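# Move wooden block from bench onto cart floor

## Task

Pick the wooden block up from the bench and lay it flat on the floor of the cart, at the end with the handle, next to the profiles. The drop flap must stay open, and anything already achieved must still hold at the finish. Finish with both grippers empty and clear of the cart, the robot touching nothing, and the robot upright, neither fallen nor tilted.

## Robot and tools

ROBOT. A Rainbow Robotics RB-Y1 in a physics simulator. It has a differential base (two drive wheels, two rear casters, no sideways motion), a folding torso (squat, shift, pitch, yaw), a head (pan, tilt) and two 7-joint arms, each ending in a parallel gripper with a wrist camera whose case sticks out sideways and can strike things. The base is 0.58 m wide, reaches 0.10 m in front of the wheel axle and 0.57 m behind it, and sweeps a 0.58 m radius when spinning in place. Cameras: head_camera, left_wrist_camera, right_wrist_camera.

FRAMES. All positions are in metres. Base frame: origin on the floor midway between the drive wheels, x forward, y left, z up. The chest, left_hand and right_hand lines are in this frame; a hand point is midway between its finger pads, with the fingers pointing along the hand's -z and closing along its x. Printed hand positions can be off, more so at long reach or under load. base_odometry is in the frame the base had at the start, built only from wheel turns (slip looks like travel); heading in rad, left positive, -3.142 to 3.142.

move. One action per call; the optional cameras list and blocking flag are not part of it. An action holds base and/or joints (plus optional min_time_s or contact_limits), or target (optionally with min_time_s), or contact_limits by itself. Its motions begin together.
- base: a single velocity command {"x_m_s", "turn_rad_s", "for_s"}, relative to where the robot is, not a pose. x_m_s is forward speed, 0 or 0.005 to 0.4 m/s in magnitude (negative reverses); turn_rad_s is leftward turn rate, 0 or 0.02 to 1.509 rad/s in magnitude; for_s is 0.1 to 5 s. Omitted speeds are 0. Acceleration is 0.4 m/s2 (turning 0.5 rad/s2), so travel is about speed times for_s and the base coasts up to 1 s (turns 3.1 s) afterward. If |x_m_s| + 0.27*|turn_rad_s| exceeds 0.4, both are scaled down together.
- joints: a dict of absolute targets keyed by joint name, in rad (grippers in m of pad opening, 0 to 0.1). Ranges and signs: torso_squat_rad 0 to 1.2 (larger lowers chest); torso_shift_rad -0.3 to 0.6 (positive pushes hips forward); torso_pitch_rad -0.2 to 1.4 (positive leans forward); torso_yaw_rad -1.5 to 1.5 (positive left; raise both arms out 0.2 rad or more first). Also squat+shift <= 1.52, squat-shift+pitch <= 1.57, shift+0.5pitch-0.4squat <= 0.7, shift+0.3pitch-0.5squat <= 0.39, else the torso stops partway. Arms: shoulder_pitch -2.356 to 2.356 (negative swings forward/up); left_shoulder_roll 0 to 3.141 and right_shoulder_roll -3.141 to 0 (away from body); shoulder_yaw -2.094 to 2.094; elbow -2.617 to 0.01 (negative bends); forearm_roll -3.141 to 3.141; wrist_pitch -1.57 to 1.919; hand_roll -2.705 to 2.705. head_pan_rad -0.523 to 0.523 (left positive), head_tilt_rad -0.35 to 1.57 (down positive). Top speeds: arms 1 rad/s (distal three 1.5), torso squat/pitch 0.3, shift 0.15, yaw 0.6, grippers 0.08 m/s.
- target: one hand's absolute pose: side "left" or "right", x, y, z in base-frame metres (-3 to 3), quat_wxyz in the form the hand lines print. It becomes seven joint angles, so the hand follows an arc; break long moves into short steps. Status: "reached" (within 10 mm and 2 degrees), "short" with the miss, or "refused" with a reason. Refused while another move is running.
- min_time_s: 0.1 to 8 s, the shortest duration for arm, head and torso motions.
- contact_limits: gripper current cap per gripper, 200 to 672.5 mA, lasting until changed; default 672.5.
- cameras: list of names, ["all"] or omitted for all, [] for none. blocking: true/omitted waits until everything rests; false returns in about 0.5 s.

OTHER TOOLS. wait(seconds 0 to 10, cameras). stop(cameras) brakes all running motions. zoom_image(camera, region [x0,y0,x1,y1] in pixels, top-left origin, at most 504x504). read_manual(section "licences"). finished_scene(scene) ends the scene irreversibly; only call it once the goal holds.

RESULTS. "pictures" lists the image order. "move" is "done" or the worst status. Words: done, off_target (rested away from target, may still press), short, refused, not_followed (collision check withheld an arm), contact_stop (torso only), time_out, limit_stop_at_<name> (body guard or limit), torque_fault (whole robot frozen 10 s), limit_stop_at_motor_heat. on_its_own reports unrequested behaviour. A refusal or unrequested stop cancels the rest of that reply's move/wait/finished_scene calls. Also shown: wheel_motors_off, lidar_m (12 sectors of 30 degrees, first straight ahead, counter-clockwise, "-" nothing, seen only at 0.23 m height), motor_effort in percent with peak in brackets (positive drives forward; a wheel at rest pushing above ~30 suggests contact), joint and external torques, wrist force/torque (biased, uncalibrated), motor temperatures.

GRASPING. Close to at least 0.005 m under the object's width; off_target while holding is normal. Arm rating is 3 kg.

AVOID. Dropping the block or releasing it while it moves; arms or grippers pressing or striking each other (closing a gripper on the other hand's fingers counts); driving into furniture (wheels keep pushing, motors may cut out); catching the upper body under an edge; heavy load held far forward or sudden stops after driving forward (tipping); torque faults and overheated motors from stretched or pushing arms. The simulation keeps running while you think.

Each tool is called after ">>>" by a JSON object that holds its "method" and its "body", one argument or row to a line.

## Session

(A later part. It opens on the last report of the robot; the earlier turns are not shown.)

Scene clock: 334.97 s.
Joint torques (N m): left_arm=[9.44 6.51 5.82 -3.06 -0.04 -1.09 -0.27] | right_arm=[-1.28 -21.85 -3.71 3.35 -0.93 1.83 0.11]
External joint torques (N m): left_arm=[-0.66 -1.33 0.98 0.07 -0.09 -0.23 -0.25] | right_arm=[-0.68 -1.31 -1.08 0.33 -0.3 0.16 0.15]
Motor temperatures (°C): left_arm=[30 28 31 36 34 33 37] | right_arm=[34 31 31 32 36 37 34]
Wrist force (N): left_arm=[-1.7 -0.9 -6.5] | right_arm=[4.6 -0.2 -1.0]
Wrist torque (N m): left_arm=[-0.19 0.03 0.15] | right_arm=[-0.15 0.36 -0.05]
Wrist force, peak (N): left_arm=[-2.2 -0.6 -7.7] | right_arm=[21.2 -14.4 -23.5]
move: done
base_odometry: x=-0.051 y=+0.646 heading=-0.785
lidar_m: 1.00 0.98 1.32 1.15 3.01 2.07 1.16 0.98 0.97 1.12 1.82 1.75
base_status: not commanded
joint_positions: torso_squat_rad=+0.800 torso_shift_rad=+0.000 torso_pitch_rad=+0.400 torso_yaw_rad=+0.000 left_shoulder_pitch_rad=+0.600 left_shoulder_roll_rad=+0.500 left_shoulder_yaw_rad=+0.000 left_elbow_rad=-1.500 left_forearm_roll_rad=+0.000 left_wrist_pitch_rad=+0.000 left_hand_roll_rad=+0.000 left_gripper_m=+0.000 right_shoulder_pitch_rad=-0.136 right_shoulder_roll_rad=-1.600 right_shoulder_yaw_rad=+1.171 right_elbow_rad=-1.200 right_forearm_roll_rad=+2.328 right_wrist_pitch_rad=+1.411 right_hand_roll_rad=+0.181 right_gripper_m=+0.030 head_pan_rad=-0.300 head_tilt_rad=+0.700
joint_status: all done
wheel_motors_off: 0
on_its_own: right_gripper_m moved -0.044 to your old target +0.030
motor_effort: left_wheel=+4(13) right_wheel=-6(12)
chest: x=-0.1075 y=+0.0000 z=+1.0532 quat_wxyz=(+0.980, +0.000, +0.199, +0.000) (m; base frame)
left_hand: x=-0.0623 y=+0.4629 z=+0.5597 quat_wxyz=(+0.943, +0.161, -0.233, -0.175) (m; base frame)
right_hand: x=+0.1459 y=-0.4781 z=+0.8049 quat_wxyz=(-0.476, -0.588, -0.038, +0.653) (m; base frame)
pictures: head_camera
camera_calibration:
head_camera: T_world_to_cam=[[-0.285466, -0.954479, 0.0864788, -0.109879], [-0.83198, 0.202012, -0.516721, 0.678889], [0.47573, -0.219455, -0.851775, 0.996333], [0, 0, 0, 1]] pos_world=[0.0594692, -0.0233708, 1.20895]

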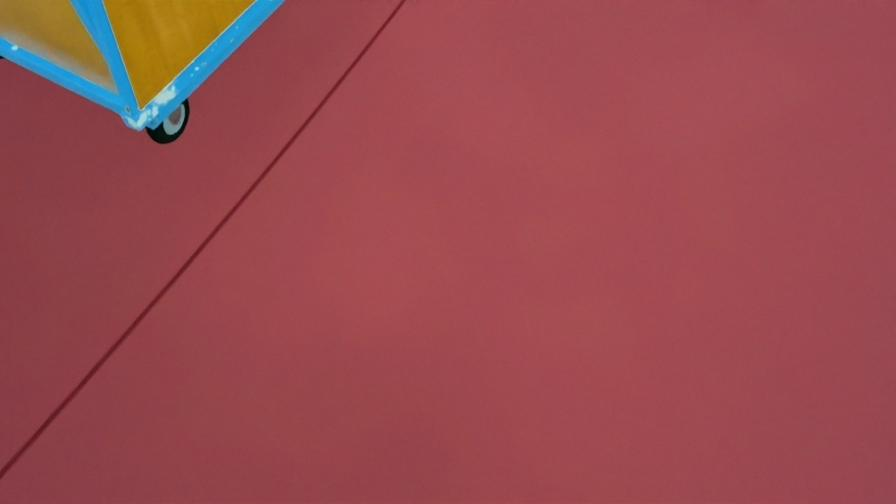

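>>> {"method": "move", "body": {
  "joints": {"head_pan_rad":-0.52,"head_tilt_rad":1.1,"right_gripper_m":0.0}
}}

>>> {"method": "move", "body": {
  "joints": {"head_pan_rad":0.2,"head_tilt_rad":1.1},
  "cameras": ["head_camera"]
}}

Scene clock: 338.93 s.
Joint torques (N m): left_arm=[9.3 6.48 5.79 -3.05 -0.18 -1.14 -0.29] | right_arm=[-0.79 -22.03 -3.7 3.39 -0.85 1.91 0.14]
External joint torques (N m): left_arm=[-0.8 -1.36 0.95 0.08 -0.23 -0.28 -0.27] | right_arm=[-0.19 -1.48 -1.07 0.36 -0.21 0.24 0.17]
Motor temperatures (°C): left_arm=[30 28 31 36 34 32 37] | right_arm=[34 31 31 31 36 37 34]
Wrist force (N): left_arm=[-2.2 -0.6 -6.7] | right_arm=[4.2 -0.7 0.0]
Wrist torque (N m): left_arm=[-0.24 -0.01 0.13] | right_arm=[-0.09 0.29 -0.03]
Wrist force, peak (N): left_arm=[-2.7 -0.8 -7.8] | right_arm=[5.2 -0.4 -0.5]
move: done
base_odometry: x=-0.051 y=+0.646 heading=-0.785
lidar_m: 1.00 0.97 1.32 1.15 3.03 2.11 1.15 0.98 0.97 1.11 1.83 1.74
base_status: not commanded
joint_positions: torso_squat_rad=+0.800 torso_shift_rad=+0.000 torso_pitch_rad=+0.400 torso_yaw_rad=+0.000 left_shoulder_pitch_rad=+0.600 left_shoulder_roll_rad=+0.500 left_shoulder_yaw_rad=+0.000 left_elbow_rad=-1.500 left_forearm_roll_rad=+0.000 left_wrist_pitch_rad=+0.000 left_hand_roll_rad=+0.000 left_gripper_m=+0.000 right_shoulder_pitch_rad=-0.136 right_shoulder_roll_rad=-1.600 right_shoulder_yaw_rad=+1.171 right_elbow_rad=-1.200 right_forearm_roll_rad=+2.328 right_wrist_pitch_rad=+1.411 right_hand_roll_rad=+0.181 right_gripper_m=+0.000 head_pan_rad=-0.520 head_tilt_rad=+1.100
joint_status: all done
wheel_motors_off: 0
motor_effort: left_wheel=+4(4) right_wheel=-5(8)
chest: x=-0.1075 y=+0.0000 z=+1.0532 quat_wxyz=(+0.980, +0.000, +0.199, +0.000) (m; base frame)
left_hand: x=-0.0623 y=+0.4629 z=+0.5597 quat_wxyz=(+0.943, +0.161, -0.233, -0.175) (m; base frame)
right_hand: x=+0.1459 y=-0.4781 z=+0.8049 quat_wxyz=(-0.476, -0.588, -0.038, +0.653) (m; base frame)
pictures: head_camera, left_wrist_camera, right_wrist_camera
camera_calibration:
head_camera: T_world_to_cam=[[-0.479228, -0.860742, 0.171649, -0.216287], [-0.874515, 0.451651, -0.176736, 0.260681], [0.0745988, -0.234807, -0.969175, 1.13681], [0, 0, 0, 1]] pos_world=[0.0395142, -0.0369747, 1.18496]
left_wrist_camera: T_world_to_cam=[[0.840859, -0.3796, 0.385824, 0.0115651], [-0.431216, -0.900652, 0.0536635, 0.388984], [0.327122, -0.211497, -0.921011, 0.70626], [0, 0, 0, 1]] pos_world=[-0.0730219, 0.504101, 0.625137]
right_wrist_camera: T_world_to_cam=[[-0.144019, 0.608797, 0.780144, -0.317164], [0.198085, -0.754671, 0.625487, -0.866124], [0.969547, 0.244617, -0.0119069, 0.0572679], [0, 0, 0, 1]] pos_world=[0.0703647, -0.474559, 0.789864]

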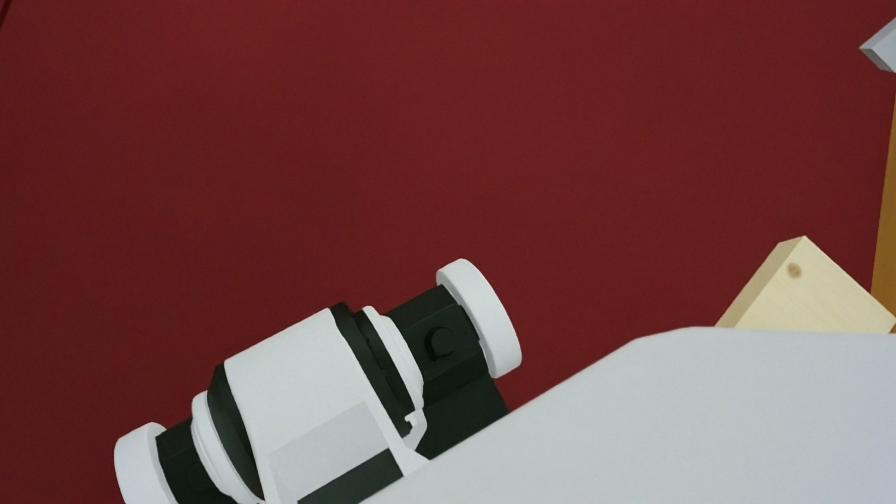

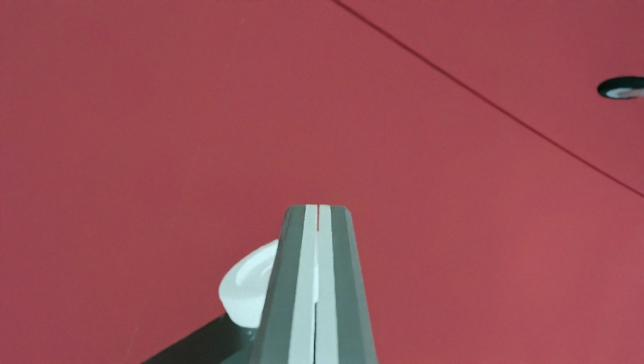

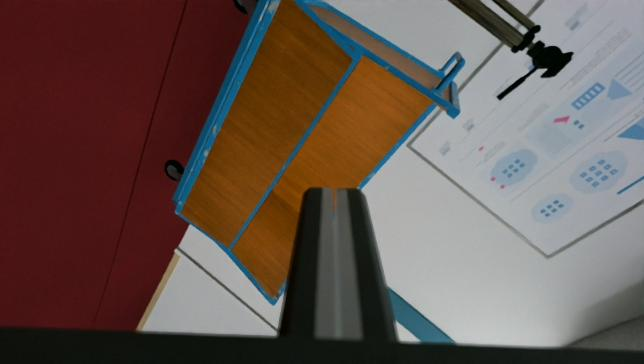

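Scene clock: 340.07 s.
Joint torques (N m): left_arm=[9.37 6.55 5.93 -2.98 -0.08 -1.11 -0.27] | right_arm=[-0.57 -22.03 -3.79 3.31 -0.77 1.86 0.06]
External joint torques (N m): left_arm=[-0.73 -1.3 1.09 0.15 -0.13 -0.25 -0.26] | right_arm=[0.03 -1.49 -1.16 0.29 -0.14 0.19 0.1]
Motor temperatures (°C): left_arm=[30 28 31 36 34 32 37] | right_arm=[34 31 31 31 36 37 34]
Wrist force (N): left_arm=[-2.1 -0.8 -6.6] | right_arm=[4.7 -0.4 -0.6]
Wrist torque (N m): left_arm=[-0.22 0.02 0.10] | right_arm=[-0.14 0.35 -0.04]
Wrist force, peak (N): left_arm=[-2.6 -1.5 -7.4] | right_arm=[4.8 -0.2 0.1]
move: done
base_odometry: x=-0.051 y=+0.646 heading=-0.785
lidar_m: 0.99 0.98 1.33 1.15 3.01 2.09 1.17 0.98 0.97 1.11 1.83 1.74
base_status: not commanded
joint_positions: torso_squat_rad=+0.800 torso_shift_rad=+0.000 torso_pitch_rad=+0.400 torso_yaw_rad=+0.000 left_shoulder_pitch_rad=+0.600 left_shoulder_roll_rad=+0.500 left_shoulder_yaw_rad=+0.000 left_elbow_rad=-1.500 left_forearm_roll_rad=+0.000 left_wrist_pitch_rad=+0.000 left_hand_roll_rad=+0.000 left_gripper_m=+0.000 right_shoulder_pitch_rad=-0.136 right_shoulder_roll_rad=-1.600 right_shoulder_yaw_rad=+1.171 right_elbow_rad=-1.200 right_forearm_roll_rad=+2.328 right_wrist_pitch_rad=+1.411 right_hand_roll_rad=+0.181 right_gripper_m=+0.000 head_pan_rad=+0.200 head_tilt_rad=+1.100
joint_status: all done
wheel_motors_off: 0
motor_effort: left_wheel=+3(5) right_wheel=-6(7)
chest: x=-0.1075 y=+0.0000 z=+1.0532 quat_wxyz=(+0.980, +0.000, +0.199, +0.000) (m; base frame)
left_hand: x=-0.0623 y=+0.4629 z=+0.5597 quat_wxyz=(+0.943, +0.161, -0.233, -0.175) (m; base frame)
right_hand: x=+0.1459 y=-0.4781 z=+0.8049 quat_wxyz=(-0.476, -0.588, -0.038, +0.653) (m; base frame)
pictures: head_camera
camera_calibration:
head_camera: T_world_to_cam=[[0.159591, -0.982259, -0.0984825, 0.121602], [-0.980435, -0.146064, -0.13196, 0.204707], [0.115234, 0.117615, -0.986351, 1.15831], [0, 0, 0, 1]] pos_world=[0.047818, 0.0131097, 1.18149]

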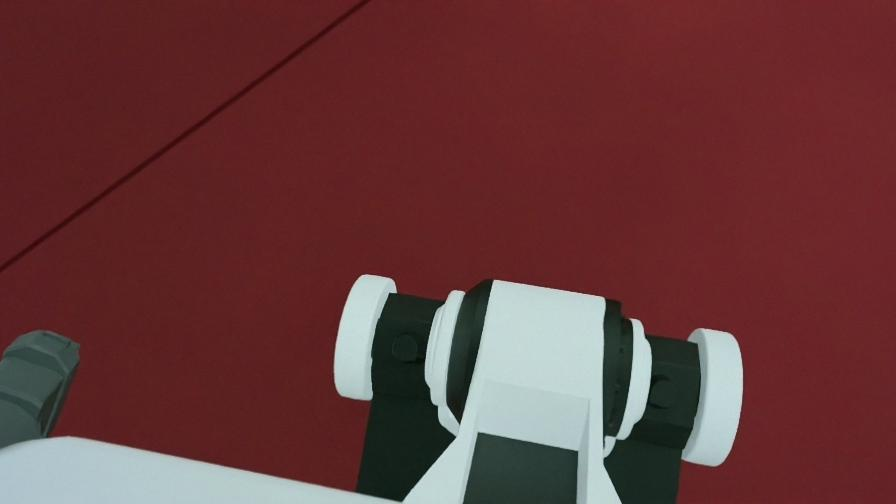

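>>> {"method": "move", "body": {
  "joints": {"right_shoulder_pitch_rad":-0.62,"right_shoulder_roll_rad":-0.1,"right_shoulder_yaw_rad":0.435,"right_elbow_rad":-1.459,"right_forearm_roll_rad":0.334,"right_wrist_pitch_rad":1.127,"right_hand_roll_rad":-2.2,"torso_squat_rad":0.4,"torso_shift_rad":0.3,"torso_pitch_rad":0.95,"head_pan_rad":0,"head_tilt_rad":0.5},
  "cameras": []
}}

>>> {"method": "move", "body": {
  "joints": {"torso_yaw_rad":0.9},
  "cameras": []
}}

>>> {"method": "move", "body": {
  "target": {"side":"right","x":0.5,"y":-0.2,"z":0.75,"quat_wxyz":[0.7071,0,0,-0.7071]},
  "cameras": ["head_camera"]
}}

Scene clock: 353.97 s.
Joint torques (N m): left_arm=[17.93 2.72 3.53 2.51 -0.12 0 -0.31] | right_arm=[-0.71 3.2 -0.06 -7.1 0.54 0.06 0.28]
External joint torques (N m): left_arm=[-1.7 -1.21 1.01 0.2 -0.14 -0.11 -0.32] | right_arm=[1.07 -0.83 -1.61 -0.05 0.17 0.12 0.27]
Motor temperatures (°C): left_arm=[31 28 31 36 34 32 37] | right_arm=[34 31 31 31 36 37 34]
Wrist force (N): left_arm=[0.6 0.1 -7.5] | right_arm=[-1.4 2.8 -4.3]
Wrist torque (N m): left_arm=[-0.21 0.11 0.09] | right_arm=[-0.32 -0.03 -0.08]
Wrist force, peak (N): left_arm=[1.4 1.0 -8.0] | right_arm=[-4.6 7.4 -1.3]
move: done
base_odometry: x=-0.051 y=+0.646 heading=-0.785
lidar_m: 0.99 0.99 1.32 1.15 3.03 2.09 1.16 0.98 0.98 1.11 1.84 1.77
base_status: not commanded
joint_positions: torso_squat_rad=+0.400 torso_shift_rad=+0.300 torso_pitch_rad=+0.950 torso_yaw_rad=+0.000 left_shoulder_pitch_rad=+0.600 left_shoulder_roll_rad=+0.500 left_shoulder_yaw_rad=+0.000 left_elbow_rad=-1.500 left_forearm_roll_rad=+0.000 left_wrist_pitch_rad=+0.000 left_hand_roll_rad=+0.000 left_gripper_m=+0.000 right_shoulder_pitch_rad=-0.620 right_shoulder_roll_rad=-0.100 right_shoulder_yaw_rad=+0.435 right_elbow_rad=-1.459 right_forearm_roll_rad=+0.334 right_wrist_pitch_rad=+1.127 right_hand_roll_rad=-2.200 right_gripper_m=+0.000 head_pan_rad=+0.000 head_tilt_rad=+0.500
joint_status: all done
wheel_motors_off: 0
motor_effort: left_wheel=+5(7) right_wheel=-5(10)
chest: x=+0.2143 y=+0.0001 z=+1.0764 quat_wxyz=(+0.889, +0.000, +0.457, +0.000) (m; base frame)
left_hand: x=-0.0052 y=+0.4629 z=+0.6321 quat_wxyz=(+0.971, +0.108, +0.032, -0.212) (m; base frame)
right_hand: x=+0.3998 y=-0.0827 z=+0.4957 quat_wxyz=(+0.747, +0.008, -0.065, -0.661) (m; base frame)
pictures: none
No camera images: "cameras" was empty.

Scene clock: 356.27 s.
Joint torques (N m): left_arm=[10.87 13.5 10.64 2.57 -0.13 0.1 -0.26] | right_arm=[-8.89 17.45 3.96 -8.56 -0.27 -1.09 0.27]
External joint torques (N m): left_arm=[-1.32 -2.34 0.91 -0.03 -0.21 -0.19 -0.28] | right_arm=[0.64 1.11 -1.93 -0.55 -0.01 0.04 0.3]
Motor temperatures (°C): left_arm=[31 28 31 36 34 32 37] | right_arm=[34 31 31 31 35 37 34]
Wrist force (N): left_arm=[1.8 -4.3 -5.4] | right_arm=[2.7 0.9 -3.0]
Wrist torque (N m): left_arm=[0.10 0.22 0.03] | right_arm=[-0.21 0.23 -0.08]
Wrist force, peak (N): left_arm=[1.3 0.1 -8.4] | right_arm=[0.3 2.4 -5.0]
move: done
base_odometry: x=-0.051 y=+0.646 heading=-0.785
lidar_m: 1.00 0.98 1.33 1.15 3.02 2.11 1.16 0.98 0.98 1.11 1.83 1.77
base_status: not commanded
joint_positions: torso_squat_rad=+0.400 torso_shift_rad=+0.300 torso_pitch_rad=+0.950 torso_yaw_rad=+0.900 left_shoulder_pitch_rad=+0.600 left_shoulder_roll_rad=+0.500 left_shoulder_yaw_rad=+0.000 left_elbow_rad=-1.500 left_forearm_roll_rad=+0.000 left_wrist_pitch_rad=+0.000 left_hand_roll_rad=+0.000 left_gripper_m=+0.000 right_shoulder_pitch_rad=-0.620 right_shoulder_roll_rad=-0.100 right_shoulder_yaw_rad=+0.435 right_elbow_rad=-1.459 right_forearm_roll_rad=+0.334 right_wrist_pitch_rad=+1.127 right_hand_roll_rad=-2.200 right_gripper_m=+0.000 head_pan_rad=+0.000 head_tilt_rad=+0.500
joint_status: all done
wheel_motors_off: 0
motor_effort: left_wheel=+6(6) right_wheel=-7(8)
chest: x=+0.2143 y=+0.0001 z=+1.0764 quat_wxyz=(+0.801, +0.199, +0.412, +0.387) (m; base frame)
left_hand: x=-0.2675 y=+0.4709 z=+0.9991 quat_wxyz=(+0.890, +0.432, +0.131, +0.065) (m; base frame)
right_hand: x=+0.3099 y=+0.4031 z=+0.6214 quat_wxyz=(+0.838, +0.288, +0.177, -0.429) (m; base frame)
pictures: none
No camera images: "cameras" was empty.

Scene clock: 358.63 s.
Joint torques (N m): left_arm=[11.26 13.42 11.05 2.58 -0.21 0.03 -0.26] | right_arm=[-9.14 2.41 5.02 -0.72 0.45 -0.14 -0.25]
External joint torques (N m): left_arm=[-0.93 -2.42 1.32 -0.03 -0.29 -0.26 -0.28] | right_arm=[-0.22 0.49 -0.87 0.31 -0.25 -0.12 -0.24]
Motor temperatures (°C): left_arm=[31 28 31 36 34 32 37] | right_arm=[34 31 31 31 35 37 34]
Wrist force (N): left_arm=[1.7 -3.8 -5.6] | right_arm=[0.3 4.6 -4.5]
Wrist torque (N m): left_arm=[0.08 0.25 0.07] | right_arm=[-0.41 0.08 -0.07]
Wrist force, peak (N): left_arm=[1.9 -3.6 -5.9] | right_arm=[-0.3 4.8 -4.7]
move: short
base_odometry: x=-0.051 y=+0.646 heading=-0.785
lidar_m: 0.98 0.99 1.32 1.15 3.01 2.09 1.15 0.97 0.97 1.11 1.81 1.78
base_status: not commanded
joint_positions: torso_squat_rad=+0.400 torso_shift_rad=+0.300 torso_pitch_rad=+0.950 torso_yaw_rad=+0.900 left_shoulder_pitch_rad=+0.600 left_shoulder_roll_rad=+0.500 left_shoulder_yaw_rad=+0.000 left_elbow_rad=-1.500 left_forearm_roll_rad=+0.000 left_wrist_pitch_rad=+0.000 left_hand_roll_rad=+0.000 left_gripper_m=+0.000 right_shoulder_pitch_rad=-1.914 right_shoulder_roll_rad=-0.612 right_shoulder_yaw_rad=-1.152 right_elbow_rad=-2.617 right_forearm_roll_rad=+1.744 right_wrist_pitch_rad=+1.919 right_hand_roll_rad=+0.386 right_gripper_m=+0.000 head_pan_rad=+0.000 head_tilt_rad=+0.500
joint_status: all done
wheel_motors_off: 0
motor_effort: left_wheel=+6(11) right_wheel=-5(8)
chest: x=+0.2143 y=+0.0001 z=+1.0764 quat_wxyz=(+0.801, +0.199, +0.412, +0.387) (m; base frame)
left_hand: x=-0.2675 y=+0.4709 z=+0.9990 quat_wxyz=(+0.890, +0.432, +0.131, +0.065) (m; base frame)
right_hand: x=+0.5006 y=-0.2003 z=+0.7500 quat_wxyz=(+0.701, -0.040, +0.129, -0.701) (m; base frame)
right_hand_status: short (checked arc, as near as the solve gets, planned for 2.0 s): 1 mm and 15.5 deg off. The place is met; only the turn is off.
pictures: head_camera
camera_calibration:
head_camera: T_world_to_cam=[[0.43172, -0.617485, -0.657518, 0.620477], [-0.901513, -0.319525, -0.291853, 0.749056], [-0.0298789, 0.71876, -0.694616, 0.764984], [0, 0, 0, 1]] pos_world=[0.430269, 0.0726383, 1.15796]

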